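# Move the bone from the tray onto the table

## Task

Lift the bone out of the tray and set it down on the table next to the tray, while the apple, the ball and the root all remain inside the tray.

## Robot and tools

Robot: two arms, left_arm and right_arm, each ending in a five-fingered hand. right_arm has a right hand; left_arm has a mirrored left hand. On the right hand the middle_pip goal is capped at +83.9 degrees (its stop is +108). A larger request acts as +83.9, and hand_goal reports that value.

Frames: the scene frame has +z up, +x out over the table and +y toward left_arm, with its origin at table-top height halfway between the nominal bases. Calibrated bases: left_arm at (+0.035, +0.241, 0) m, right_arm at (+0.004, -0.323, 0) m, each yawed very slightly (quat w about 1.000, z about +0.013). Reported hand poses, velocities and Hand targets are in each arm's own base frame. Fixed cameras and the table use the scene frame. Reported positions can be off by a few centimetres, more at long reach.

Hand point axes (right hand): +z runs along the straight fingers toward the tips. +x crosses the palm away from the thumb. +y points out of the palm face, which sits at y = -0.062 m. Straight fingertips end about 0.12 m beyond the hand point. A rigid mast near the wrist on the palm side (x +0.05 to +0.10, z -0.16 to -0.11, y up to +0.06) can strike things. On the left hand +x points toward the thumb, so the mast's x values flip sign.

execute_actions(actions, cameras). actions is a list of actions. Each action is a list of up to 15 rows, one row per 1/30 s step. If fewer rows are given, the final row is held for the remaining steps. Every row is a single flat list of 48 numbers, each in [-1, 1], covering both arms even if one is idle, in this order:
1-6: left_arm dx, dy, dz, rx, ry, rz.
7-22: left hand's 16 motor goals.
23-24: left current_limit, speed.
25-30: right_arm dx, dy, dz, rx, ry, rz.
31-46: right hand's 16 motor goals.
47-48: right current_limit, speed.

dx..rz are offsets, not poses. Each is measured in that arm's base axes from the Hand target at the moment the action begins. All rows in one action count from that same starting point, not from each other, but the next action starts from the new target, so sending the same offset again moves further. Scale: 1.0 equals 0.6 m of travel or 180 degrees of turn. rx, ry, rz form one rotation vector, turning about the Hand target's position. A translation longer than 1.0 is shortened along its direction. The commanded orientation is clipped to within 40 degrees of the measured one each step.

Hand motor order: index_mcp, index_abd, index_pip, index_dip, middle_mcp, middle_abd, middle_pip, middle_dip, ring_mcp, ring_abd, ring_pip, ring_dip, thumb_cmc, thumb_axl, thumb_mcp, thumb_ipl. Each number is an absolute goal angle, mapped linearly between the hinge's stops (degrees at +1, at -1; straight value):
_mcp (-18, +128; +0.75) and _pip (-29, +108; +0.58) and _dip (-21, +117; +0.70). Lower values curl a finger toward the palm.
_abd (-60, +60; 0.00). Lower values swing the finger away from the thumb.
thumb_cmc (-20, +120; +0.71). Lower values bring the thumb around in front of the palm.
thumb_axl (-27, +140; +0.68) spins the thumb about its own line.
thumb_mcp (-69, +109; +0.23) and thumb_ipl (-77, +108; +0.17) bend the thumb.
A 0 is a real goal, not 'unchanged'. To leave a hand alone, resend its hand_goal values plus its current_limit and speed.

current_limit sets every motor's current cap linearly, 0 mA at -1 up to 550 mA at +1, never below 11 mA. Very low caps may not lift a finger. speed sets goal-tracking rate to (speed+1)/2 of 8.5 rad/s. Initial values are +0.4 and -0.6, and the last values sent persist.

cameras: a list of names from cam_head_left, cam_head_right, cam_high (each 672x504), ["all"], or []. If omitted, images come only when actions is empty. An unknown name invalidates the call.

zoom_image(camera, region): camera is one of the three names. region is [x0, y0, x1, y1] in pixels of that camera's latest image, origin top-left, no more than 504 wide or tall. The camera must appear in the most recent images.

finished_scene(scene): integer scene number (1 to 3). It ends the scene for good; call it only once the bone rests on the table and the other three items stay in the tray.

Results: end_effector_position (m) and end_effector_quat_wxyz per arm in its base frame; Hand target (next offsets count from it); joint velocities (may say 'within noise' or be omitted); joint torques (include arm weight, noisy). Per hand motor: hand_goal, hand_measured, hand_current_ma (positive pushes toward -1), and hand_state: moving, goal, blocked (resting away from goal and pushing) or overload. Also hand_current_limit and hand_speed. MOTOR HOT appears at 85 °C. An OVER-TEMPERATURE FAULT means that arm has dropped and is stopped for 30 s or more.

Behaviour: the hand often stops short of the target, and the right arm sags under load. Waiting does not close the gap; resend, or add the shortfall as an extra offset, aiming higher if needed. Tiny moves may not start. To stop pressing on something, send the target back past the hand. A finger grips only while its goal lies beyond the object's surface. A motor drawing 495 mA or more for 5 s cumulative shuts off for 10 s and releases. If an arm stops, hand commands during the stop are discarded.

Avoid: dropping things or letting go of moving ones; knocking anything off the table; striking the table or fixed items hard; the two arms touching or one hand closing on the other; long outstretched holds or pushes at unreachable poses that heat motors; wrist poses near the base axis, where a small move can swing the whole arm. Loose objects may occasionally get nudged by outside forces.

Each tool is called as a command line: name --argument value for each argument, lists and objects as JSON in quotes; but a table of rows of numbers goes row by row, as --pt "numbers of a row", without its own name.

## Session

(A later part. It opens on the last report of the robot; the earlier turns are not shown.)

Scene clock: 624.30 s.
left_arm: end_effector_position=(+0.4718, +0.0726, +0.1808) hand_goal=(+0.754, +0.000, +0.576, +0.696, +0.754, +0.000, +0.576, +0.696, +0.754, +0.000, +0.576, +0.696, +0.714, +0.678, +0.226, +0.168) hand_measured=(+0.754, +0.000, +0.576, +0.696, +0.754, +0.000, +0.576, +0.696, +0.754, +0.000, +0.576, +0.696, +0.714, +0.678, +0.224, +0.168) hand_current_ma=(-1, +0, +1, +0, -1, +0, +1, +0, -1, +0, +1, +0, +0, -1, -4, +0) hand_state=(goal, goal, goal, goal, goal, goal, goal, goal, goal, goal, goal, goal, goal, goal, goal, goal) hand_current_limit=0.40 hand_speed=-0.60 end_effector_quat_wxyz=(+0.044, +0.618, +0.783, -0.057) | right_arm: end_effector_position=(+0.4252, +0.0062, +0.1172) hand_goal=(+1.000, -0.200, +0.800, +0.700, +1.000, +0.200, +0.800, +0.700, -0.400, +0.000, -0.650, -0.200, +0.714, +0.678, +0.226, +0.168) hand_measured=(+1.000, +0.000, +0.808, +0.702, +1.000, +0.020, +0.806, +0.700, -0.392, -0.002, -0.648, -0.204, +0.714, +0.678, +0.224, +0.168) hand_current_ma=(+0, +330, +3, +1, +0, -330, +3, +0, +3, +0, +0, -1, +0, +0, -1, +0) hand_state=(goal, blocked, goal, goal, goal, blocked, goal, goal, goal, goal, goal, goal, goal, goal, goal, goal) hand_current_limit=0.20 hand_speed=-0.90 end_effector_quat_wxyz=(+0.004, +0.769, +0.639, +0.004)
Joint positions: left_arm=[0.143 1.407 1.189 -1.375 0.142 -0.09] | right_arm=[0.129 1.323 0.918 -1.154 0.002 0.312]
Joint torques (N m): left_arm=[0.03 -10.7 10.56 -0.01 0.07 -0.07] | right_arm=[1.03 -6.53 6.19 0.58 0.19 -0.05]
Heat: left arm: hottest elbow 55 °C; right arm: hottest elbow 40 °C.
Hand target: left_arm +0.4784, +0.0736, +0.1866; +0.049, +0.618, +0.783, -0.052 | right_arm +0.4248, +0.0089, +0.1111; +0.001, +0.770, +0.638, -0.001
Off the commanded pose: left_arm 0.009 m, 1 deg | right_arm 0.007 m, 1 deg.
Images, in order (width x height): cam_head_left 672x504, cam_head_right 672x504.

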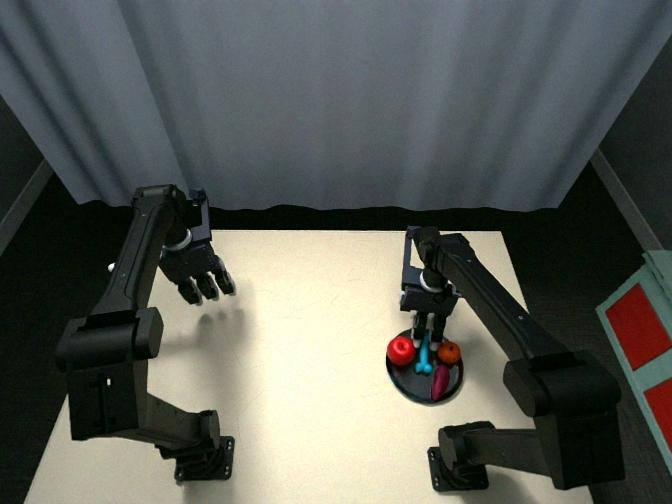

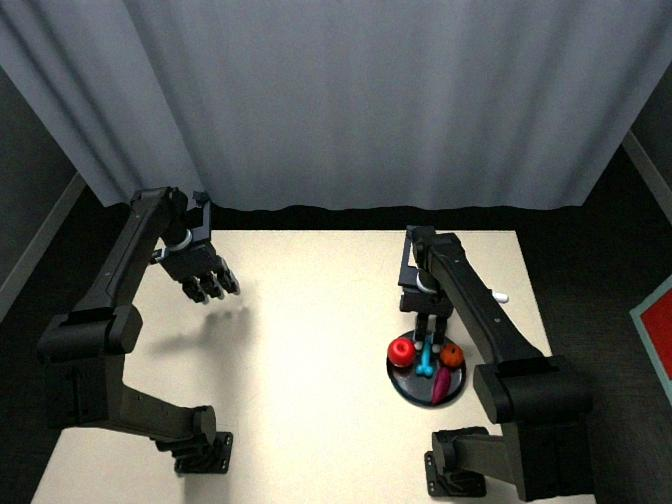

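execute_actions --actions '[[[0,0,0,0,0,0,0.754,0,0.576,0.696,0.754,0,0.576,0.696,0.754,0,0.576,0.696,0.714,0.678,0.226,0.168,0.4,-0.6,0,0,0.03,0,0,0,1,-0.2,0.8,0.7,1,0.2,0.8,0.7,-0.4,0,-0.65,-0.2,0.714,0.678,0.226,0.168,0.4,-0.9]],[[0,0,0,0,0,0,0.754,0,0.576,0.696,0.754,0,0.576,0.696,0.754,0,0.576,0.696,0.714,0.678,0.226,0.168,0.4,-0.6,0,0,0.03,0,0,0,1,-0.2,0.8,0.7,1,0.2,0.8,0.7,-0.4,0,-0.65,-0.2,0.714,0.678,0.226,0.168,0.4,-0.9]]]' --cameras '["cam_head_left","cam_head_right"]'

zoom_image --camera "cam_head_left" --region '[380, 290, 480, 410]'

zoom_image --camera "cam_head_right" --region '[380, 290, 480, 410]'

Scene clock: 658.37 s.
left_arm: end_effector_position=(+0.4718, +0.0726, +0.1808) hand_goal=(+0.754, +0.000, +0.576, +0.696, +0.754, +0.000, +0.576, +0.696, +0.754, +0.000, +0.576, +0.696, +0.714, +0.678, +0.226, +0.168) hand_measured=(+0.754, +0.000, +0.576, +0.696, +0.754, +0.000, +0.576, +0.696, +0.754, +0.000, +0.576, +0.696, +0.714, +0.678, +0.224, +0.168) hand_current_ma=(-1, +0, +1, +0, -1, +0, +1, +0, -1, +0, +1, +0, +0, -1, -4, +0) hand_state=(goal, goal, goal, goal, goal, goal, goal, goal, goal, goal, goal, goal, goal, goal, goal, goal) hand_current_limit=0.40 hand_speed=-0.60 end_effector_quat_wxyz=(+0.044, +0.618, +0.783, -0.057) | right_arm: end_effector_position=(+0.4062, +0.0042, +0.1162) hand_goal=(+1.000, -0.200, +0.800, +0.700, +1.000, +0.200, +0.800, +0.700, -0.400, +0.000, -0.650, -0.200, +0.714, +0.678, +0.226, +0.168) hand_measured=(+0.992, -0.034, +0.798, +0.700, +0.988, +0.052, +0.796, +0.700, -0.392, -0.002, -0.648, -0.204, +0.714, +0.678, +0.224, +0.168) hand_current_ma=(-4, +385, +0, +0, -7, -345, -1, +0, +3, +0, +0, -1, +0, +0, -1, +0) hand_state=(goal, blocked, goal, goal, goal, blocked, goal, goal, goal, goal, goal, goal, goal, goal, goal, goal) hand_current_limit=0.40 hand_speed=-0.90 end_effector_quat_wxyz=(-0.017, +0.768, +0.640, -0.028)
Joint positions: left_arm=[0.143 1.407 1.189 -1.375 0.142 -0.09] | right_arm=[0.13 1.317 0.925 -1.243 0.001 0.312]
Joint torques (N m): left_arm=[0.03 -10.7 10.59 0.03 0.07 -0.07] | right_arm=[0.85 -9.11 10.41 -0.23 0.18 -0.04]
Heat: left arm: hottest elbow 55 °C; right arm: hottest elbow 41 °C.
Hand target: left_arm +0.4784, +0.0736, +0.1866; +0.049, +0.618, +0.783, -0.052 | right_arm +0.4246, +0.0090, +0.1472; +0.001, +0.770, +0.638, -0.001
Off the commanded pose: left_arm 0.009 m, 1 deg | right_arm 0.036 m, 4 deg.
Images, in order (width x height): cam_head_left 672x504, cam_head_right 672x504.

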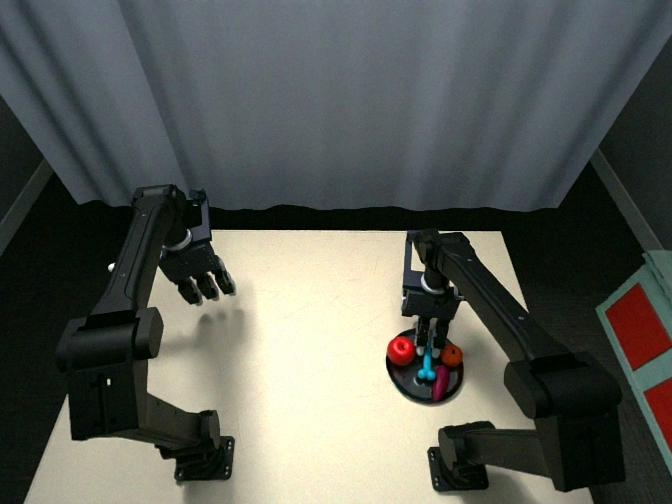

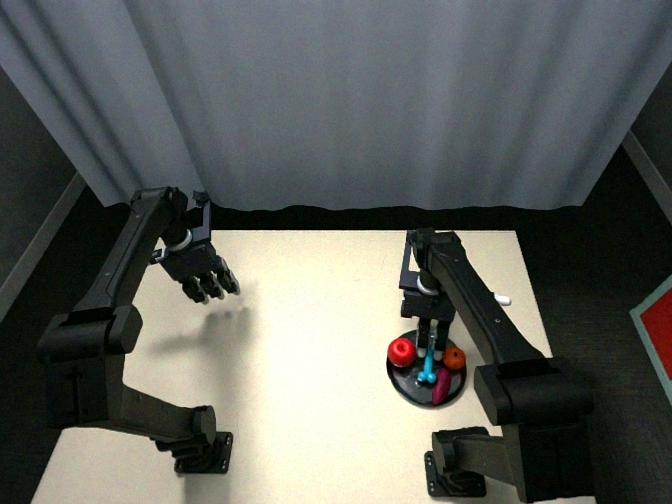

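Scaled by 4.200 from the camera's 672x504 image, which has a finer 960x720 frame.

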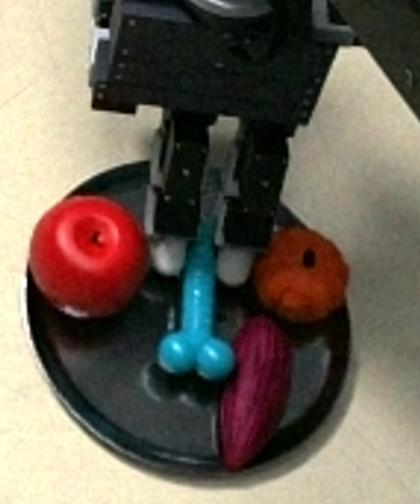

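Scaled by 4.200 from the camera's 672x504 image, which has a finer 960x720 frame.

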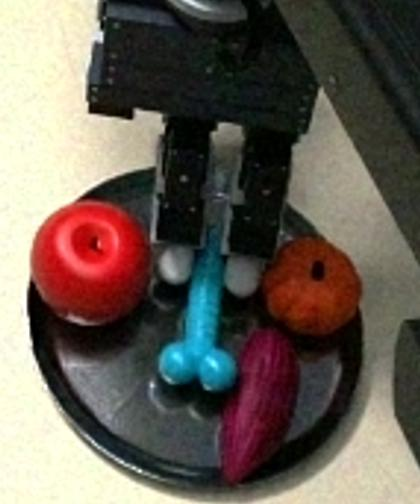

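execute_actions --actions '[[[0,0,0,0,0,0,0.754,0,0.576,0.696,0.754,0,0.576,0.696,0.754,0,0.576,0.696,0.714,0.678,0.226,0.168,0.4,-0.6,0,0,0.025,0,0,0,1,-0.2,0.8,0.7,1,0.2,0.8,0.7,-0.4,0,-0.65,-0.2,0.714,0.678,0.226,0.168,0.4,-0.9]]]' --cameras '["cam_head_left","cam_head_right"]'

zoom_image --camera "cam_head_left" --region '[380, 290, 480, 410]'

zoom_image --camera "cam_head_right" --region '[380, 290, 480, 410]'

Scene clock: 682.13 s.
left_arm: end_effector_position=(+0.4718, +0.0726, +0.1808) hand_goal=(+0.754, +0.000, +0.576, +0.696, +0.754, +0.000, +0.576, +0.696, +0.754, +0.000, +0.576, +0.696, +0.714, +0.678, +0.226, +0.168) hand_measured=(+0.754, +0.000, +0.576, +0.696, +0.754, +0.000, +0.576, +0.696, +0.754, +0.000, +0.576, +0.696, +0.714, +0.678, +0.224, +0.168) hand_current_ma=(-1, +0, +1, +0, -1, +0, +1, +0, -1, +0, +1, +0, +0, -1, -4, +0) hand_state=(goal, goal, goal, goal, goal, goal, goal, goal, goal, goal, goal, goal, goal, goal, goal, goal) hand_current_limit=0.40 hand_speed=-0.60 end_effector_quat_wxyz=(+0.044, +0.618, +0.783, -0.057) | right_arm: end_effector_position=(+0.4075, +0.0044, +0.1328) hand_goal=(+1.000, -0.200, +0.800, +0.700, +1.000, +0.200, +0.800, +0.700, -0.400, +0.000, -0.650, -0.200, +0.714, +0.678, +0.226, +0.168) hand_measured=(+0.992, -0.034, +0.798, +0.700, +0.988, +0.052, +0.796, +0.700, -0.392, -0.002, -0.648, -0.204, +0.714, +0.678, +0.224, +0.168) hand_current_ma=(-4, +385, +0, +0, -7, -345, -1, +0, +3, +0, +0, -1, +0, +0, -1, +0) hand_state=(goal, blocked, goal, goal, goal, blocked, goal, goal, goal, goal, goal, goal, goal, goal, goal, goal) hand_current_limit=0.40 hand_speed=-0.90 end_effector_quat_wxyz=(-0.015, +0.768, +0.640, -0.026)
Joint positions: left_arm=[0.143 1.407 1.189 -1.375 0.142 -0.09] | right_arm=[0.13 1.301 0.955 -1.285 0.001 0.312]
Joint torques (N m): left_arm=[0.26 -10.58 10.54 0.01 0.07 -0.07] | right_arm=[0.91 -8.64 10.55 -0.2 0.18 -0.04]
Heat: left arm: hottest elbow 55 °C; right arm: hottest elbow 45 °C.
Hand target: left_arm +0.4784, +0.0736, +0.1866; +0.049, +0.618, +0.783, -0.052 | right_arm +0.4247, +0.0090, +0.1621; +0.001, +0.770, +0.638, -0.001
Off the commanded pose: left_arm 0.009 m, 1 deg | right_arm 0.034 m, 3 deg.
Images, in order (width x height): cam_head_left 672x504, cam_head_right 672x504.

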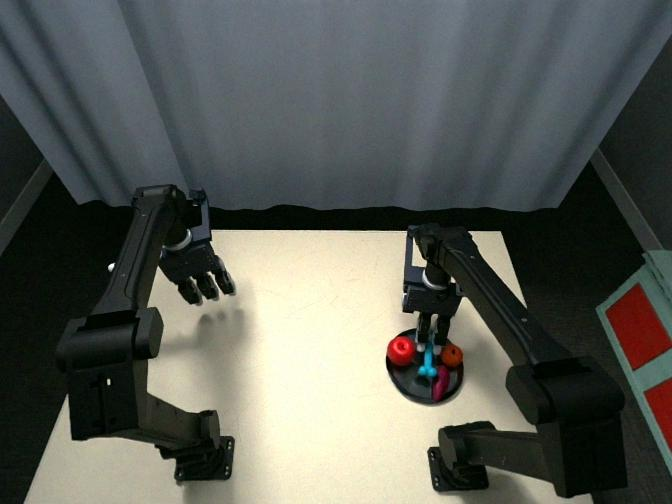

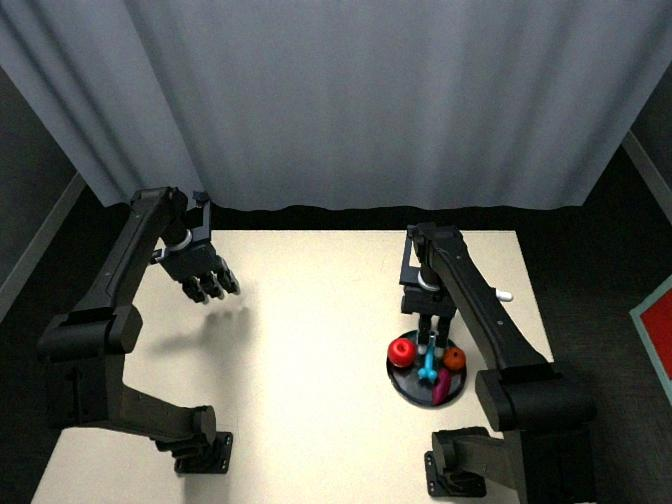

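Scaled by 4.200 from the camera's 672x504 image, which has a finer 960x720 frame.

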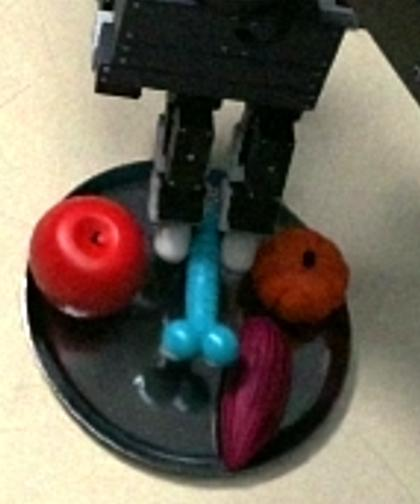

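Scaled by 4.200 from the camera's 672x504 image, which has a finer 960x720 frame.

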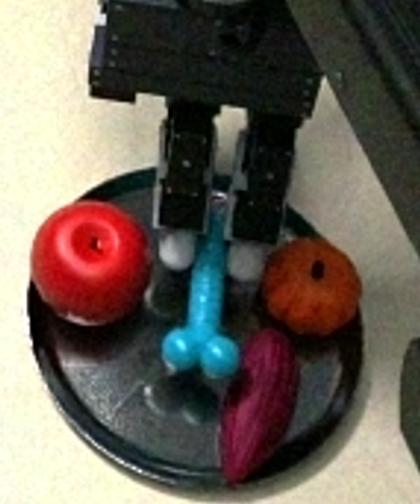

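execute_actions --actions '[[[0,0,0,0,0,0,0.754,0,0.576,0.696,0.754,0,0.576,0.696,0.754,0,0.576,0.696,0.714,0.678,0.226,0.168,0.4,-0.6,0,0,0.05,0,0,0,1,-0.2,0.8,0.7,1,0.2,0.8,0.7,-0.4,0,-0.65,-0.2,0.714,0.678,0.226,0.168,0.4,-0.9]],[[0,0,0,0,0,0,0.754,0,0.576,0.696,0.754,0,0.576,0.696,0.754,0,0.576,0.696,0.714,0.678,0.226,0.168,0.4,-0.6,0,0,0.05,0,0,0,1,-0.2,0.8,0.7,1,0.2,0.8,0.7,-0.4,0,-0.65,-0.2,0.714,0.678,0.226,0.168,0.4,-0.9]],[[0,0,0,0,0,0,0.754,0,0.576,0.696,0.754,0,0.576,0.696,0.754,0,0.576,0.696,0.714,0.678,0.226,0.168,0.4,-0.6,0,0,0.05,0,0,0,1,-0.2,0.8,0.7,1,0.2,0.8,0.7,-0.4,0,-0.65,-0.2,0.714,0.678,0.226,0.168,0.4,-0.9]]]' --cameras '["all"]'

zoom_image --camera "cam_head_left" --region '[370, 270, 490, 410]'

zoom_image --camera "cam_high" --region '[320, 260, 440, 380]'

Scene clock: 700.67 s.
left_arm: end_effector_position=(+0.4718, +0.0726, +0.1808) hand_goal=(+0.754, +0.000, +0.576, +0.696, +0.754, +0.000, +0.576, +0.696, +0.754, +0.000, +0.576, +0.696, +0.714, +0.678, +0.226, +0.168) hand_measured=(+0.754, +0.000, +0.576, +0.696, +0.754, +0.000, +0.576, +0.696, +0.754, +0.000, +0.576, +0.696, +0.714, +0.678, +0.224, +0.168) hand_current_ma=(-1, +0, +1, +0, -1, +0, +1, +0, -1, +0, +1, +0, +0, -1, -4, +0) hand_state=(goal, goal, goal, goal, goal, goal, goal, goal, goal, goal, goal, goal, goal, goal, goal, goal) hand_current_limit=0.40 hand_speed=-0.60 end_effector_quat_wxyz=(+0.044, +0.618, +0.783, -0.057) | right_arm: end_effector_position=(+0.4129, +0.0051, +0.2219) hand_goal=(+1.000, -0.200, +0.800, +0.700, +1.000, +0.200, +0.800, +0.700, -0.400, +0.000, -0.650, -0.200, +0.714, +0.678, +0.226, +0.168) hand_measured=(+0.992, -0.034, +0.798, +0.700, +0.988, +0.052, +0.796, +0.700, -0.392, -0.002, -0.648, -0.204, +0.714, +0.678, +0.224, +0.168) hand_current_ma=(-4, +385, +0, +0, -7, -345, -1, +0, +3, +0, +0, -1, +0, +0, -1, +0) hand_state=(goal, blocked, goal, goal, goal, blocked, goal, goal, goal, goal, goal, goal, goal, goal, goal, goal) hand_current_limit=0.40 hand_speed=-0.90 end_effector_quat_wxyz=(-0.015, +0.768, +0.640, -0.025)
Joint positions: left_arm=[0.143 1.407 1.189 -1.375 0.142 -0.09] | right_arm=[0.13 1.261 1.159 -1.528 0.001 0.312]
Joint torques (N m): left_arm=[0.09 -10.52 10.52 -0.06 0.08 -0.08] | right_arm=[0.79 -8.29 11.18 -0.1 0.18 -0.05]
Heat: left arm: hottest elbow 55 °C; right arm: hottest elbow 45 °C.
Hand target: left_arm +0.4784, +0.0736, +0.1866; +0.049, +0.618, +0.783, -0.052 | right_arm +0.4248, +0.0090, +0.2522; +0.001, +0.770, +0.638, +0.000
Off the commanded pose: left_arm 0.009 m, 1 deg | right_arm 0.033 m, 3 deg.

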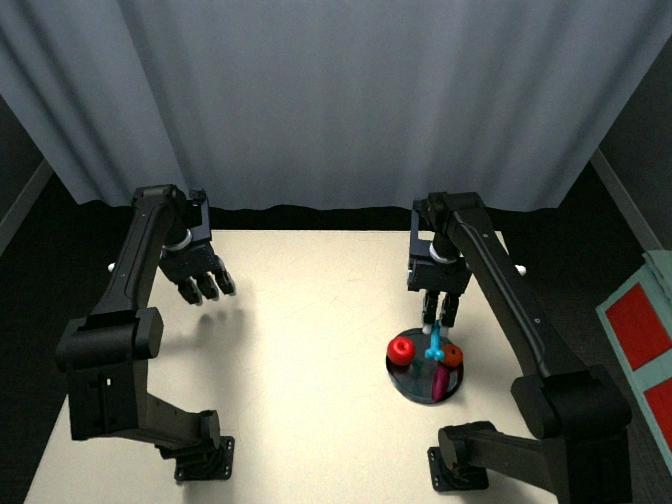

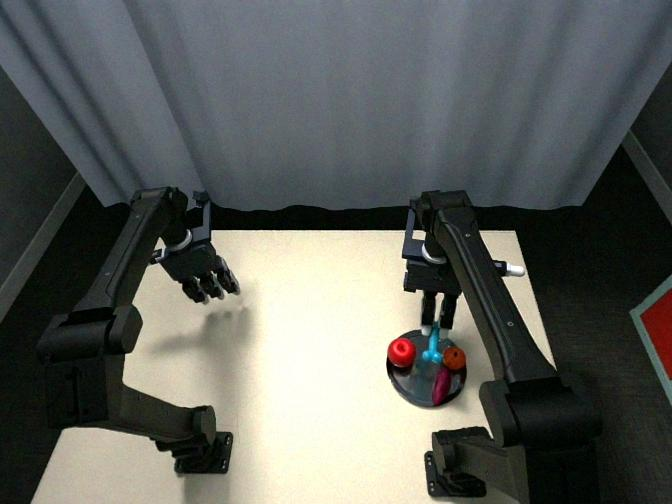

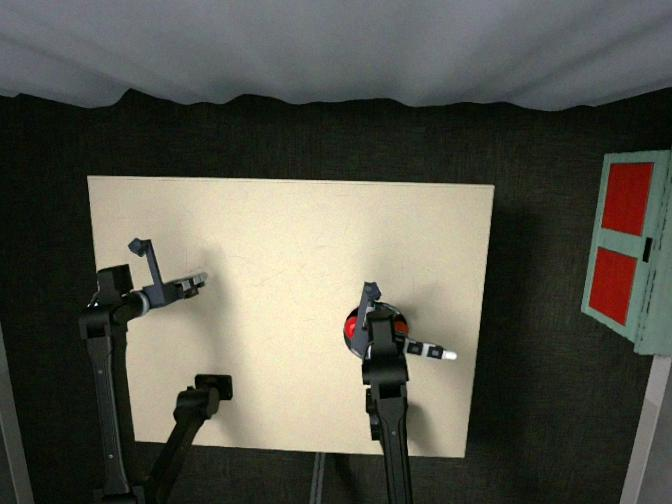

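Scaled by 3.600 from the camera's 672x504 image, which has a finer 960x720 frame.

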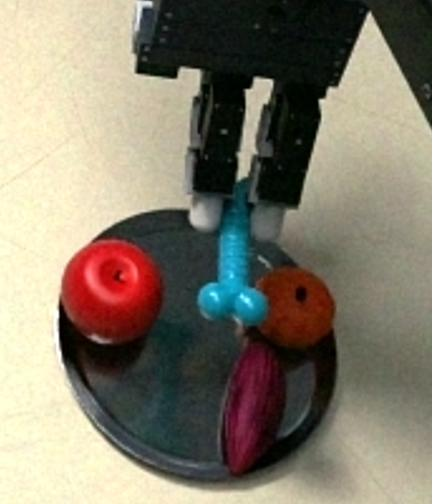

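Scaled by 4.200 from the camera's 672x504 image, which has a finer 960x720 frame.

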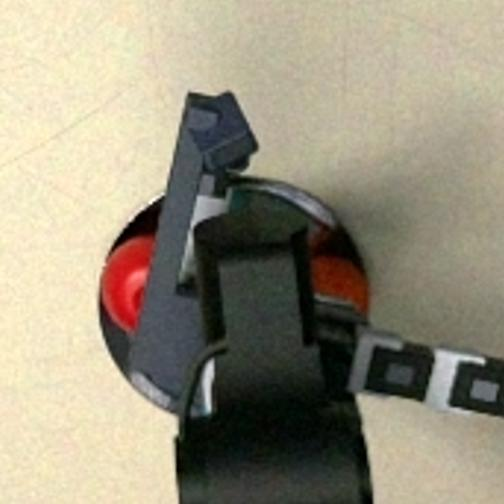

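execute_actions --actions '[[[0,0,0,0,0,0,0.754,0,0.576,0.696,0.754,0,0.576,0.696,0.754,0,0.576,0.696,0.714,0.678,0.226,0.168,0.4,-0.6,0,0.06,0,0,0,0,1,-0.2,0.8,0.7,1,0.2,0.8,0.7,-0.4,0,-0.65,-0.2,0.714,0.678,0.226,0.168,0.4,-0.9]],[[0,0,0,0,0,0,0.754,0,0.576,0.696,0.754,0,0.576,0.696,0.754,0,0.576,0.696,0.714,0.678,0.226,0.168,0.4,-0.6,0,0.1,0,0,0,0,1,-0.2,0.8,0.7,1,0.2,0.8,0.7,-0.4,0,-0.65,-0.2,0.714,0.678,0.226,0.168,0.4,-0.9]],[[0,0,0,0,0,0,0.754,0,0.576,0.696,0.754,0,0.576,0.696,0.754,0,0.576,0.696,0.714,0.678,0.226,0.168,0.4,-0.6,0,0.1,0,0,0,0,1,-0.2,0.8,0.7,1,0.2,0.8,0.7,-0.4,0,-0.65,-0.2,0.714,0.678,0.226,0.168,0.4,-0.9]],[[0,0,0,0,0,0,0.754,0,0.576,0.696,0.754,0,0.576,0.696,0.754,0,0.576,0.696,0.714,0.678,0.226,0.168,0.4,-0.6,0,0.08,-0.03,0,0,0,1,-0.2,0.8,0.7,1,0.2,0.8,0.7,-0.4,0,-0.65,-0.2,0.714,0.678,0.226,0.168,0.4,-0.9]],[[0,0,0,0,0,0,0.754,0,0.576,0.696,0.754,0,0.576,0.696,0.754,0,0.576,0.696,0.714,0.678,0.226,0.168,0.4,-0.6,0,0,-0.05,0,0,0,1,-0.2,0.8,0.7,1,0.2,0.8,0.7,-0.4,0,-0.65,-0.2,0.714,0.678,0.226,0.168,0.4,-0.9]]]' --cameras '["all"]'

zoom_image --camera "cam_head_left" --region '[290, 270, 430, 410]'

zoom_image --camera "cam_high" --region '[220, 260, 380, 380]'

Scene clock: 726.47 s.
left_arm: end_effector_position=(+0.4718, +0.0726, +0.1808) hand_goal=(+0.754, +0.000, +0.576, +0.696, +0.754, +0.000, +0.576, +0.696, +0.754, +0.000, +0.576, +0.696, +0.714, +0.678, +0.226, +0.168) hand_measured=(+0.754, +0.000, +0.576, +0.696, +0.754, +0.000, +0.576, +0.696, +0.754, +0.000, +0.576, +0.696, +0.714, +0.678, +0.224, +0.168) hand_current_ma=(-1, +0, +1, +0, -1, +0, +1, +0, -1, +0, +1, +0, +0, -1, -4, +0) hand_state=(goal, goal, goal, goal, goal, goal, goal, goal, goal, goal, goal, goal, goal, goal, goal, goal) hand_current_limit=0.40 hand_speed=-0.60 end_effector_quat_wxyz=(+0.044, +0.618, +0.783, -0.057) | right_arm: end_effector_position=(+0.4215, +0.2141, +0.2111) hand_goal=(+1.000, -0.200, +0.800, +0.700, +1.000, +0.200, +0.800, +0.700, -0.400, +0.000, -0.650, -0.200, +0.714, +0.678, +0.226, +0.168) hand_measured=(+0.992, -0.034, +0.798, +0.700, +0.988, +0.052, +0.796, +0.700, -0.392, -0.002, -0.648, -0.204, +0.714, +0.678, +0.224, +0.168) hand_current_ma=(-5, +385, -1, +0, -7, -345, -1, +0, +3, +0, +0, -1, +0, +0, -1, +0) hand_state=(goal, blocked, goal, goal, goal, blocked, goal, goal, goal, goal, goal, goal, goal, goal, goal, goal) hand_current_limit=0.40 hand_speed=-0.90 end_effector_quat_wxyz=(+0.000, +0.764, +0.645, +0.003)
Joint positions: left_arm=[0.143 1.407 1.189 -1.375 0.142 -0.09] | right_arm=[0.634 1.452 1.305 -1.418 -0.001 0.803]
Joint torques (N m): left_arm=[0.09 -10.7 10.52 0.03 0.07 -0.09] | right_arm=[-0.03 -9.23 6.71 0.77 0.31 -0.03]
Heat: left arm: hottest elbow 56 °C; right arm: hottest elbow 50 °C.
Hand target: left_arm +0.4784, +0.0736, +0.1866; +0.049, +0.618, +0.783, -0.052 | right_arm +0.4248, +0.2130, +0.2042; +0.001, +0.770, +0.638, +0.000
Off the commanded pose: left_arm 0.009 m, 1 deg | right_arm 0.008 m, 1 deg.

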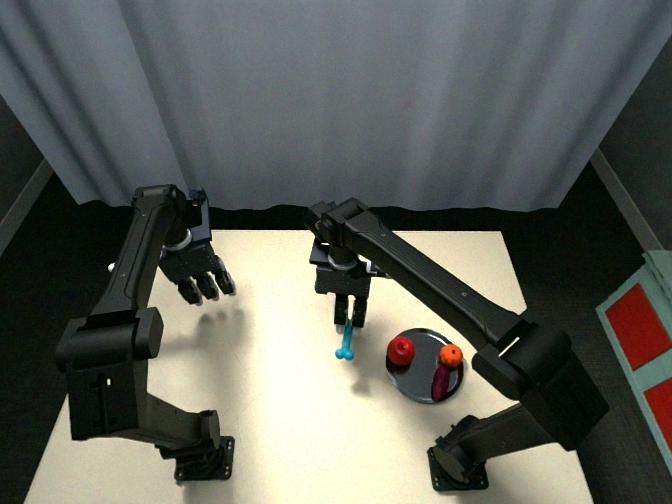

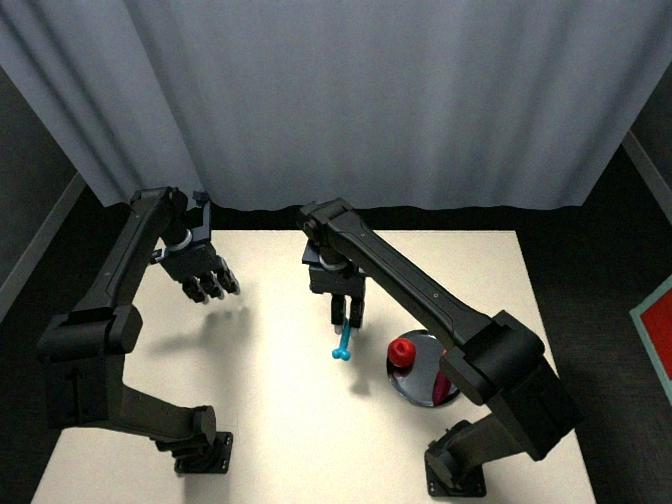

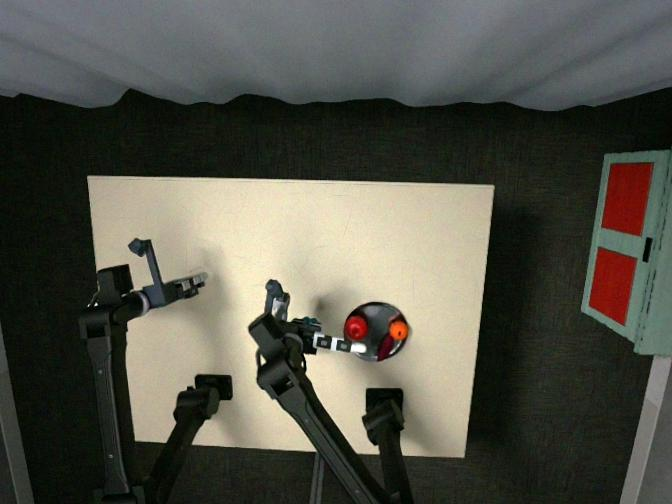

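Scaled by 3.600 from the camera's 672x504 image, which has a finer 960x720 frame.

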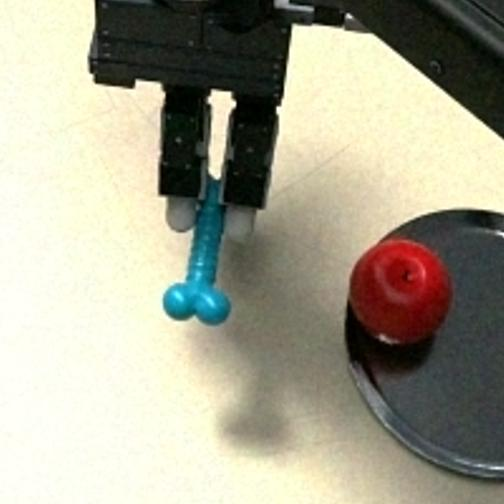

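Scaled by 3.150 from the camera's 672x504 image, which has a finer 960x720 frame.

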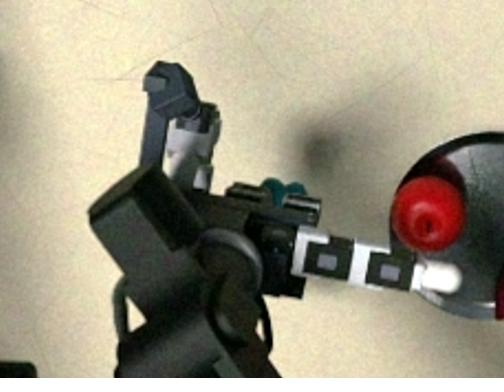

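execute_actions --actions '[[[0,0,0,0,0,0,0.754,0,0.576,0.696,0.754,0,0.576,0.696,0.754,0,0.576,0.696,0.714,0.678,0.226,0.168,0.4,-0.6,0,0,-0.06,0,0,0,1,-0.2,0.8,0.7,1,0.2,0.8,0.7,-0.4,0,-0.65,-0.2,0.714,0.678,0.226,0.168,0.4,-0.9]],[[0,0,0,0,0,0,0.754,0,0.576,0.696,0.754,0,0.576,0.696,0.754,0,0.576,0.696,0.714,0.678,0.226,0.168,0.4,-0.6,0,0,-0.05,0,0,0,1,-0.2,0.8,0.7,1,0.2,0.8,0.7,-0.4,0,-0.65,-0.2,0.714,0.678,0.226,0.168,0.4,-0.9]],[[0,0,0,0,0,0,0.754,0,0.576,0.696,0.754,0,0.576,0.696,0.754,0,0.576,0.696,0.714,0.678,0.226,0.168,0.4,-0.6,0,0,-0.03,0,0,0,1,-0.2,0.8,0.7,1,0.2,0.8,0.7,-0.4,0,-0.65,-0.2,0.714,0.678,0.226,0.168,0.4,-0.9]]]' --cameras '["cam_head_left"]'

zoom_image --camera "cam_head_left" --region '[290, 270, 430, 410]'

Scene clock: 742.13 s.
left_arm: end_effector_position=(+0.4718, +0.0726, +0.1808) hand_goal=(+0.754, +0.000, +0.576, +0.696, +0.754, +0.000, +0.576, +0.696, +0.754, +0.000, +0.576, +0.696, +0.714, +0.678, +0.226, +0.168) hand_measured=(+0.754, +0.000, +0.576, +0.696, +0.754, +0.000, +0.576, +0.696, +0.754, +0.000, +0.576, +0.696, +0.714, +0.678, +0.224, +0.168) hand_current_ma=(-1, +0, +1, +0, -1, +0, +1, +0, -1, +0, +1, +0, +0, -1, -4, +0) hand_state=(goal, goal, goal, goal, goal, goal, goal, goal, goal, goal, goal, goal, goal, goal, goal, goal) hand_current_limit=0.40 hand_speed=-0.60 end_effector_quat_wxyz=(+0.044, +0.618, +0.783, -0.057) | right_arm: end_effector_position=(+0.4234, +0.2155, +0.1266) hand_goal=(+1.000, -0.200, +0.800, +0.700, +1.000, +0.200, +0.800, +0.700, -0.400, +0.000, -0.650, -0.200, +0.714, +0.678, +0.226, +0.168) hand_measured=(+0.992, -0.034, +0.798, +0.700, +0.988, +0.052, +0.796, +0.700, -0.392, -0.002, -0.648, -0.204, +0.714, +0.678, +0.224, +0.168) hand_current_ma=(-5, +385, -1, +0, -7, -345, -1, +0, +3, +0, +0, -1, +0, +0, -1, +0) hand_state=(goal, blocked, goal, goal, goal, blocked, goal, goal, goal, goal, goal, goal, goal, goal, goal, goal) hand_current_limit=0.40 hand_speed=-0.90 end_effector_quat_wxyz=(+0.000, +0.764, +0.645, +0.002)
Joint positions: left_arm=[0.143 1.407 1.189 -1.375 0.142 -0.09] | right_arm=[0.634 1.516 1.145 -1.196 -0.001 0.804]
Joint torques (N m): left_arm=[-0.03 -10.64 10.58 0.03 0.08 -0.09] | right_arm=[-0.15 -10.11 6.04 0.77 0.31 -0.04]
Heat: left arm: hottest elbow 56 °C; right arm: hottest elbow 48 °C.
Hand target: left_arm +0.4784, +0.0736, +0.1866; +0.049, +0.618, +0.783, -0.052 | right_arm +0.4247, +0.2130, +0.1201; +0.000, +0.770, +0.638, -0.001
Off the commanded pose: left_arm 0.009 m, 1 deg | right_arm 0.007 m, 1 deg.
Images, in order (width x height): cam_head_left 672x504.

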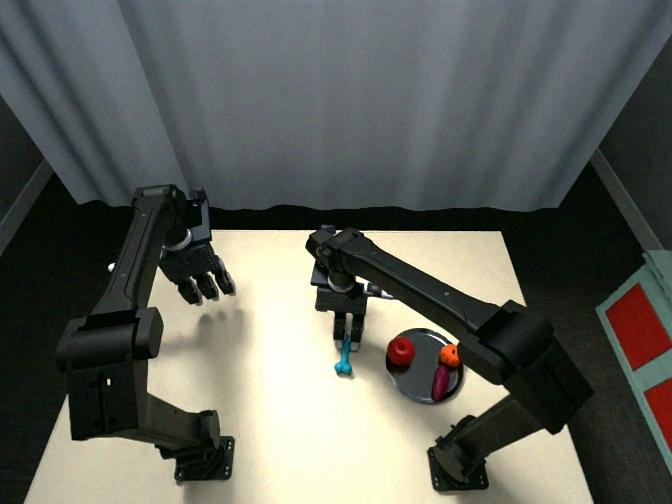

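Scaled by 3.600 from the camera's 672x504 image, which has a finer 960x720 frame.

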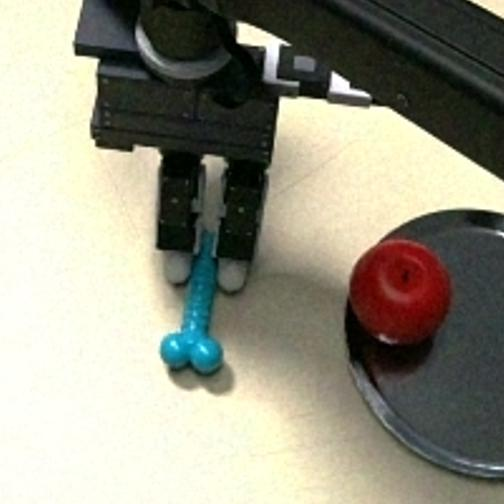

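execute_actions --actions '[[[0,0,0,0,0,0,0.754,0,0.576,0.696,0.754,0,0.576,0.696,0.754,0,0.576,0.696,0.714,0.678,0.226,0.168,0.4,-0.6,0,0,-0.015,0,0,0,1,-0.2,0.8,0.7,1,0.2,0.8,0.7,-0.4,0,-0.65,-0.2,0.714,0.678,0.226,0.168,0.4,-0.9]],[[0,0,0,0,0,0,0.754,0,0.576,0.696,0.754,0,0.576,0.696,0.754,0,0.576,0.696,0.714,0.678,0.226,0.168,0.4,-0.6,0,0,-0.01,0,0,0,1,-0.2,0.8,0.7,1,0.2,0.8,0.7,-0.4,0,-0.65,-0.2,0.714,0.678,0.226,0.168,0.4,-0.9]]]' --cameras '["cam_head_left"]'

zoom_image --camera "cam_head_left" --region '[290, 270, 430, 410]'

Scene clock: 757.10 s.
left_arm: end_effector_position=(+0.4718, +0.0726, +0.1808) hand_goal=(+0.754, +0.000, +0.576, +0.696, +0.754, +0.000, +0.576, +0.696, +0.754, +0.000, +0.576, +0.696, +0.714, +0.678, +0.226, +0.168) hand_measured=(+0.754, +0.000, +0.576, +0.696, +0.754, +0.000, +0.576, +0.696, +0.754, +0.000, +0.576, +0.696, +0.714, +0.678, +0.224, +0.168) hand_current_ma=(-1, +0, +1, +0, -1, +0, +1, +0, -1, +0, +1, +0, +0, -1, -4, +0) hand_state=(goal, goal, goal, goal, goal, goal, goal, goal, goal, goal, goal, goal, goal, goal, goal, goal) hand_current_limit=0.40 hand_speed=-0.60 end_effector_quat_wxyz=(+0.044, +0.618, +0.783, -0.057) | right_arm: end_effector_position=(+0.4246, +0.2159, +0.1182) hand_goal=(+1.000, -0.200, +0.800, +0.700, +1.000, +0.200, +0.800, +0.700, -0.400, +0.000, -0.650, -0.200, +0.714, +0.678, +0.226, +0.168) hand_measured=(+1.000, -0.034, +0.800, +0.700, +0.996, +0.052, +0.800, +0.700, -0.392, -0.002, -0.648, -0.204, +0.714, +0.678, +0.224, +0.168) hand_current_ma=(+0, +385, +0, +0, -1, -345, +0, +0, +3, +0, +0, -1, +0, +0, -1, +0) hand_state=(goal, blocked, goal, goal, goal, blocked, goal, goal, goal, goal, goal, goal, goal, goal, goal, goal) hand_current_limit=0.40 hand_speed=-0.90 end_effector_quat_wxyz=(+0.001, +0.764, +0.645, +0.007)
Joint positions: left_arm=[0.143 1.407 1.189 -1.375 0.142 -0.09] | right_arm=[0.634 1.523 1.128 -1.162 0.001 0.804]
Joint torques (N m): left_arm=[0.21 -10.58 10.56 -0.01 0.08 -0.08] | right_arm=[-0.09 -9.11 5.44 1.09 0.21 -0.04]
Heat: left arm: hottest elbow 56 °C; right arm: hottest elbow 46 °C.
Hand target: left_arm +0.4784, +0.0736, +0.1866; +0.049, +0.618, +0.783, -0.052 | right_arm +0.4248, +0.2129, +0.1052; +0.001, +0.770, +0.638, +0.000
Off the commanded pose: left_arm 0.009 m, 1 deg | right_arm 0.013 m, 1 deg.
Images, in order (width x height): cam_head_left 672x504.

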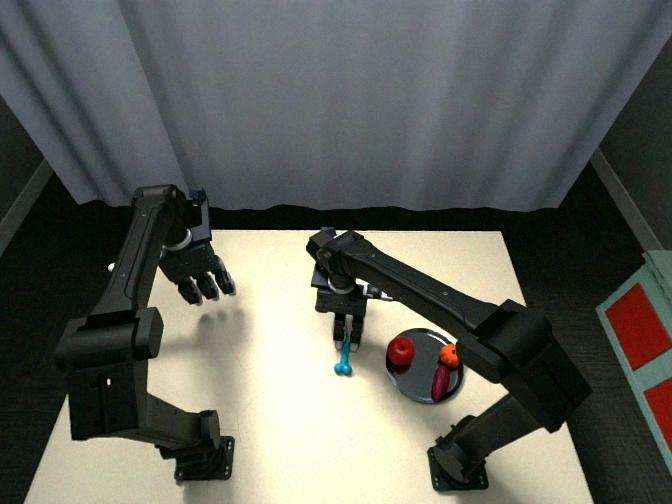

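Scaled by 3.600 from the camera's 672x504 image, which has a finer 960x720 frame.

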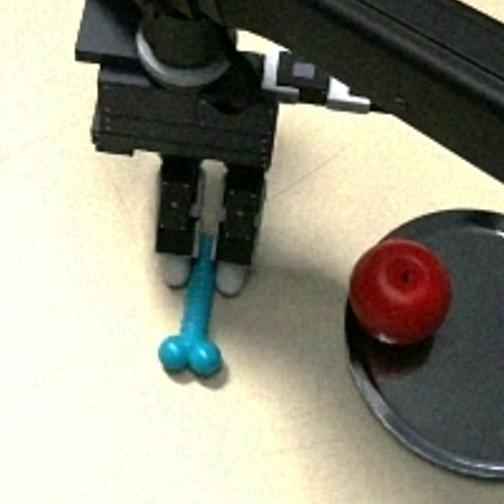

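execute_actions --actions '[[[0,0,0,0,0,0,0.754,0,0.576,0.696,0.754,0,0.576,0.696,0.754,0,0.576,0.696,0.714,0.678,0.226,0.168,0.4,-0.6,0,0,0.01,0,-0.02,0,1,-0.2,0.8,0.7,1,0.2,0.8,0.7,-0.4,0,-0.65,-0.2,0.714,0.678,0.226,0.168,0.4,-0.9]]]' --cameras '["cam_head_left"]'

zoom_image --camera "cam_head_left" --region '[310, 320, 380, 390]'

Scene clock: 785.00 s.
left_arm: end_effector_position=(+0.4718, +0.0726, +0.1808) hand_goal=(+0.754, +0.000, +0.576, +0.696, +0.754, +0.000, +0.576, +0.696, +0.754, +0.000, +0.576, +0.696, +0.714, +0.678, +0.226, +0.168) hand_measured=(+0.754, +0.000, +0.576, +0.696, +0.754, +0.000, +0.576, +0.696, +0.754, +0.000, +0.576, +0.696, +0.714, +0.678, +0.224, +0.168) hand_current_ma=(-1, +0, +1, +0, -1, +0, +1, +0, -1, +0, +1, +0, +0, -1, -4, +0) hand_state=(goal, goal, goal, goal, goal, goal, goal, goal, goal, goal, goal, goal, goal, goal, goal, goal) hand_current_limit=0.40 hand_speed=-0.60 end_effector_quat_wxyz=(+0.044, +0.618, +0.783, -0.057) | right_arm: end_effector_position=(+0.4241, +0.2140, +0.1204) hand_goal=(+1.000, -0.200, +0.800, +0.700, +1.000, +0.200, +0.800, +0.700, -0.400, +0.000, -0.650, -0.200, +0.714, +0.678, +0.226, +0.168) hand_measured=(+1.000, -0.034, +0.826, +0.712, +1.000, +0.052, +0.824, +0.706, -0.392, -0.002, -0.648, -0.204, +0.714, +0.678, +0.224, +0.168) hand_current_ma=(+0, +385, +25, +6, +0, -345, +21, +2, +3, +0, +0, -1, +0, +0, -1, +0) hand_state=(goal, blocked, blocked, goal, goal, blocked, blocked, goal, goal, goal, goal, goal, goal, goal, goal, goal) hand_current_limit=0.40 hand_speed=-0.90 end_effector_quat_wxyz=(+0.015, +0.766, +0.642, +0.020)
Joint positions: left_arm=[0.143 1.407 1.189 -1.375 0.142 -0.09] | right_arm=[0.642 1.504 1.103 -1.129 0.027 0.818]
Joint torques (N m): left_arm=[-0.09 -10.7 10.61 -0.01 0.08 -0.07] | right_arm=[0.5 -9.82 4.83 1.91 0.75 -0.03]
Heat: left arm: hottest elbow 56 °C; right arm: hottest elbow 43 °C.
Hand target: left_arm +0.4784, +0.0736, +0.1866; +0.049, +0.618, +0.783, -0.052 | right_arm +0.4247, +0.2131, +0.1111; +0.021, +0.770, +0.638, +0.024
Off the commanded pose: left_arm 0.009 m, 1 deg | right_arm 0.009 m, 1 deg.
Images, in order (width x height): cam_head_left 672x504.

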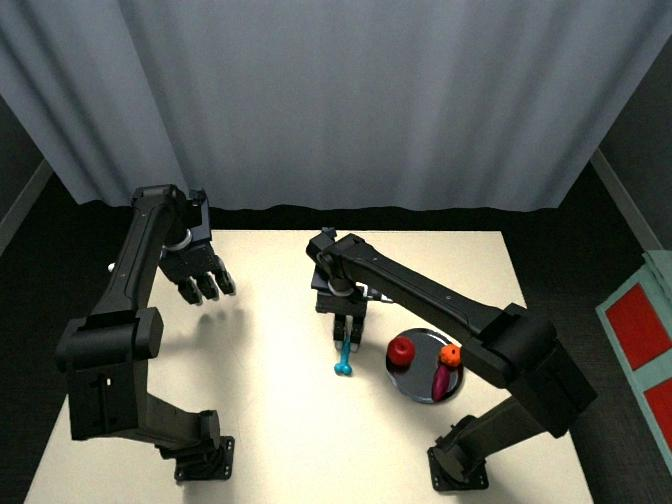

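Scaled by 7.200 from the camera's 672x504 image, which has a finer 960x720 frame.

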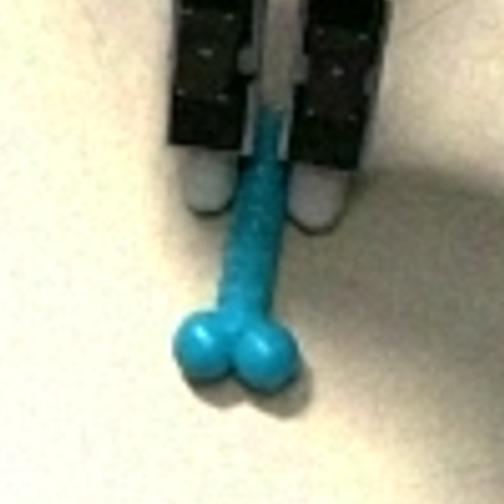

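execute_actions --actions '[[[0,0,0,0,0,0,0.754,0,0.576,0.696,0.754,0,0.576,0.696,0.754,0,0.576,0.696,0.714,0.678,0.226,0.168,0.4,-0.6,0,0,0,0,0,0,1,0.08,0.8,0.7,1,-0.06,0.8,0.7,-0.4,0,-0.65,-0.2,0.714,0.678,0.226,0.168,0.4,-0.95]],[[0,0,0,0,0,0,0.754,0,0.576,0.696,0.754,0,0.576,0.696,0.754,0,0.576,0.696,0.714,0.678,0.226,0.168,0.4,-0.6,0,0,0,0,0,0,1,0.08,0.8,0.7,1,-0.06,0.8,0.7,-0.4,0,-0.65,-0.2,0.714,0.678,0.226,0.168,0.4,-0.95]],[[0,0,0,0,0,0,0.754,0,0.576,0.696,0.754,0,0.576,0.696,0.754,0,0.576,0.696,0.714,0.678,0.226,0.168,0.4,-0.6,0,0,0,0,0,0,1,0.08,0.8,0.7,1,-0.06,0.8,0.7,-0.4,0,-0.65,-0.2,0.714,0.678,0.226,0.168,0.4,-0.95]]]' --cameras '["cam_head_left"]'

zoom_image --camera "cam_head_left" --region '[310, 320, 380, 390]'

Scene clock: 802.60 s.
left_arm: end_effector_position=(+0.4718, +0.0726, +0.1808) hand_goal=(+0.754, +0.000, +0.576, +0.696, +0.754, +0.000, +0.576, +0.696, +0.754, +0.000, +0.576, +0.696, +0.714, +0.678, +0.226, +0.168) hand_measured=(+0.754, +0.000, +0.576, +0.696, +0.754, +0.000, +0.576, +0.696, +0.754, +0.000, +0.576, +0.696, +0.714, +0.678, +0.224, +0.168) hand_current_ma=(-1, +0, +1, +0, -1, +0, +1, +0, -1, +0, +1, +0, +0, -1, -4, +0) hand_state=(goal, goal, goal, goal, goal, goal, goal, goal, goal, goal, goal, goal, goal, goal, goal, goal) hand_current_limit=0.40 hand_speed=-0.60 end_effector_quat_wxyz=(+0.044, +0.618, +0.783, -0.057) | right_arm: end_effector_position=(+0.4241, +0.2138, +0.1198) hand_goal=(+1.000, +0.080, +0.800, +0.700, +1.000, -0.060, +0.800, +0.700, -0.400, +0.000, -0.650, -0.200, +0.714, +0.678, +0.226, +0.168) hand_measured=(+1.000, +0.024, +0.826, +0.712, +1.000, +0.022, +0.828, +0.708, -0.392, -0.002, -0.648, -0.204, +0.714, +0.678, +0.224, +0.168) hand_current_ma=(+0, -69, +25, +6, +0, +127, +26, +4, +3, +0, +0, -1, +0, +0, -1, +0) hand_state=(goal, blocked, blocked, goal, goal, blocked, blocked, goal, goal, goal, goal, goal, goal, goal, goal, goal) hand_current_limit=0.40 hand_speed=-0.95 end_effector_quat_wxyz=(+0.015, +0.767, +0.641, +0.021)
Joint positions: left_arm=[0.143 1.407 1.189 -1.375 0.142 -0.09] | right_arm=[0.643 1.504 1.101 -1.125 0.028 0.821]
Joint torques (N m): left_arm=[0.21 -10.64 10.59 0.03 0.07 -0.07] | right_arm=[0.44 -9.64 4.94 1.76 0.73 -0.06]
Heat: left arm: hottest elbow 56 °C; right arm: hottest elbow 42 °C.
Hand target: left_arm +0.4784, +0.0736, +0.1866; +0.049, +0.618, +0.783, -0.052 | right_arm +0.4248, +0.2130, +0.1111; +0.021, +0.770, +0.638, +0.024
Off the commanded pose: left_arm 0.009 m, 1 deg | right_arm 0.009 m, 1 deg.
Images, in order (width x height): cam_head_left 672x504.

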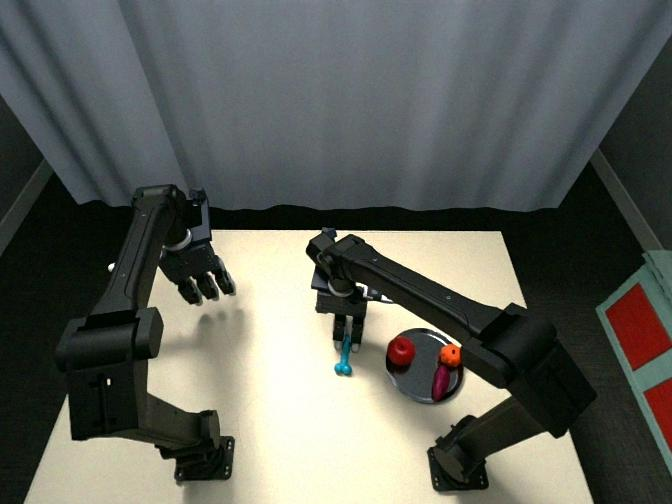

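Scaled by 7.200 from the camera's 672x504 image, which has a finer 960x720 frame.

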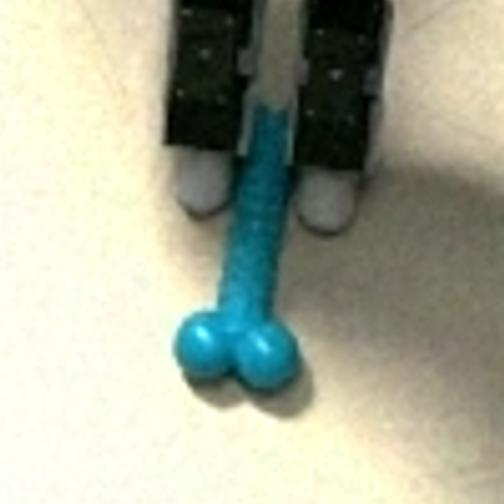

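execute_actions --actions '[[[0,0,0,0,0,0,0.754,0,0.576,0.696,0.754,0,0.576,0.696,0.754,0,0.576,0.696,0.714,0.678,0.226,0.168,0.4,-0.6,0,0,0.05,0,0,0,1,0.08,0.8,0.7,1,-0.06,0.8,0.7,-0.4,0,-0.65,-0.2,0.714,0.678,0.226,0.168,0.4,-0.95]],[[0,0,0,0,0,0,0.754,0,0.576,0.696,0.754,0,0.576,0.696,0.754,0,0.576,0.696,0.714,0.678,0.226,0.168,0.4,-0.6,0,0,0.08,0,0,0,1,0.08,0.8,0.7,1,-0.06,0.8,0.7,-0.4,0,-0.65,-0.2,0.714,0.678,0.226,0.168,0.4,-0.95]],[[0,0,0,0,0,0,0.754,0,0.576,0.696,0.754,0,0.576,0.696,0.754,0,0.576,0.696,0.714,0.678,0.226,0.168,0.4,-0.6,0,0,0.08,0,0,0,1,0.08,0.8,0.7,1,-0.06,0.8,0.7,-0.4,0,-0.65,-0.2,0.714,0.678,0.226,0.168,0.4,-0.95]]]' --cameras '["all"]'

zoom_image --camera "cam_head_left" --region '[310, 270, 480, 410]'

Scene clock: 820.50 s.
left_arm: end_effector_position=(+0.4718, +0.0726, +0.1808) hand_goal=(+0.754, +0.000, +0.576, +0.696, +0.754, +0.000, +0.576, +0.696, +0.754, +0.000, +0.576, +0.696, +0.714, +0.678, +0.226, +0.168) hand_measured=(+0.754, +0.000, +0.576, +0.696, +0.754, +0.000, +0.576, +0.696, +0.754, +0.000, +0.576, +0.696, +0.714, +0.678, +0.224, +0.168) hand_current_ma=(-1, +0, +1, +0, -1, +0, +1, +0, -1, +0, +1, +0, +0, -1, -4, +0) hand_state=(goal, goal, goal, goal, goal, goal, goal, goal, goal, goal, goal, goal, goal, goal, goal, goal) hand_current_limit=0.40 hand_speed=-0.60 end_effector_quat_wxyz=(+0.044, +0.618, +0.783, -0.057) | right_arm: end_effector_position=(+0.4149, +0.2049, +0.2108) hand_goal=(+1.000, +0.080, +0.800, +0.700, +1.000, -0.060, +0.800, +0.700, -0.400, +0.000, -0.650, -0.200, +0.714, +0.678, +0.226, +0.168) hand_measured=(+0.996, +0.076, +0.800, +0.702, +0.992, -0.064, +0.798, +0.700, -0.392, -0.002, -0.648, -0.204, +0.714, +0.678, +0.222, +0.168) hand_current_ma=(-1, -1, +0, +1, -4, -1, +0, +0, +3, +0, +0, -1, +0, +0, -1, +0) hand_state=(goal, goal, goal, goal, goal, goal, goal, goal, goal, goal, goal, goal, goal, goal, goal, goal) hand_current_limit=0.40 hand_speed=-0.95 end_effector_quat_wxyz=(+0.019, +0.767, +0.641, -0.002)
Joint positions: left_arm=[0.143 1.407 1.189 -1.375 0.142 -0.09] | right_arm=[0.643 1.433 1.276 -1.417 0.038 0.821]
Joint torques (N m): left_arm=[0.21 -10.7 10.56 0.03 0.07 -0.07] | right_arm=[0.5 -10.58 10.92 -0.16 0.32 -0.06]
Heat: left arm: hottest elbow 56 °C; right arm: hottest elbow 41 °C.
Hand target: left_arm +0.4784, +0.0736, +0.1866; +0.049, +0.618, +0.783, -0.052 | right_arm +0.4248, +0.2129, +0.2372; +0.021, +0.770, +0.638, +0.024
Off the commanded pose: left_arm 0.009 m, 1 deg | right_arm 0.029 m, 3 deg.

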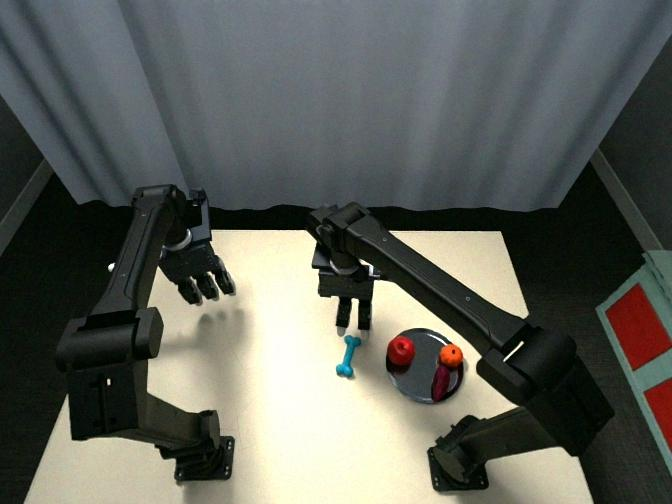

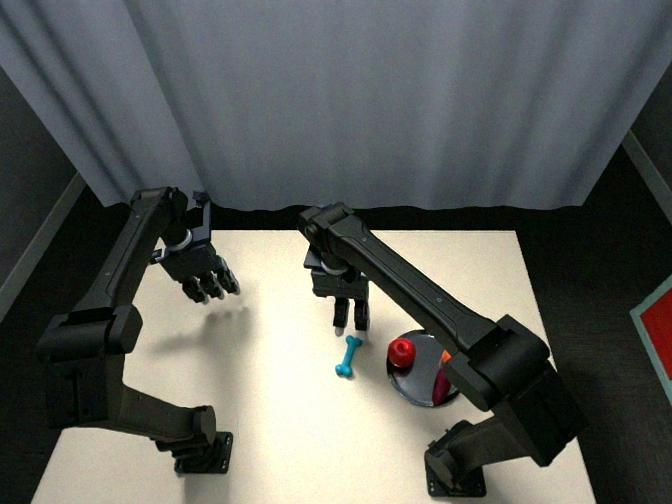

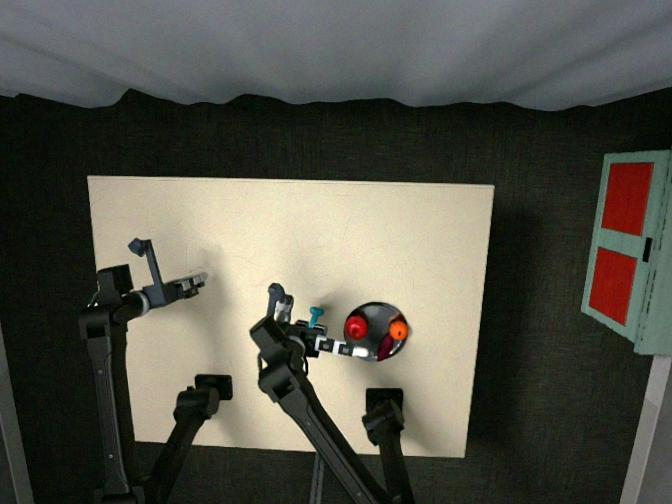

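Scaled by 2.965 from the camera's 672x504 image, which has a finer 960x720 frame.

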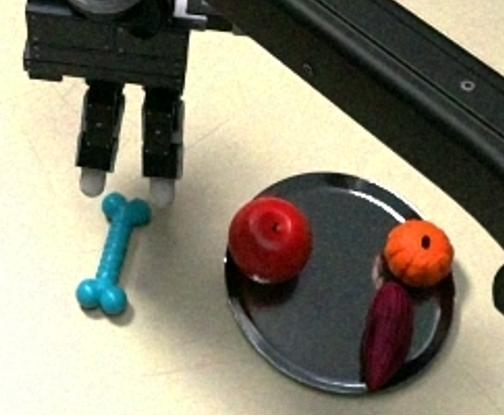

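finished_scene --scene 1

The scene is finished: the task was done.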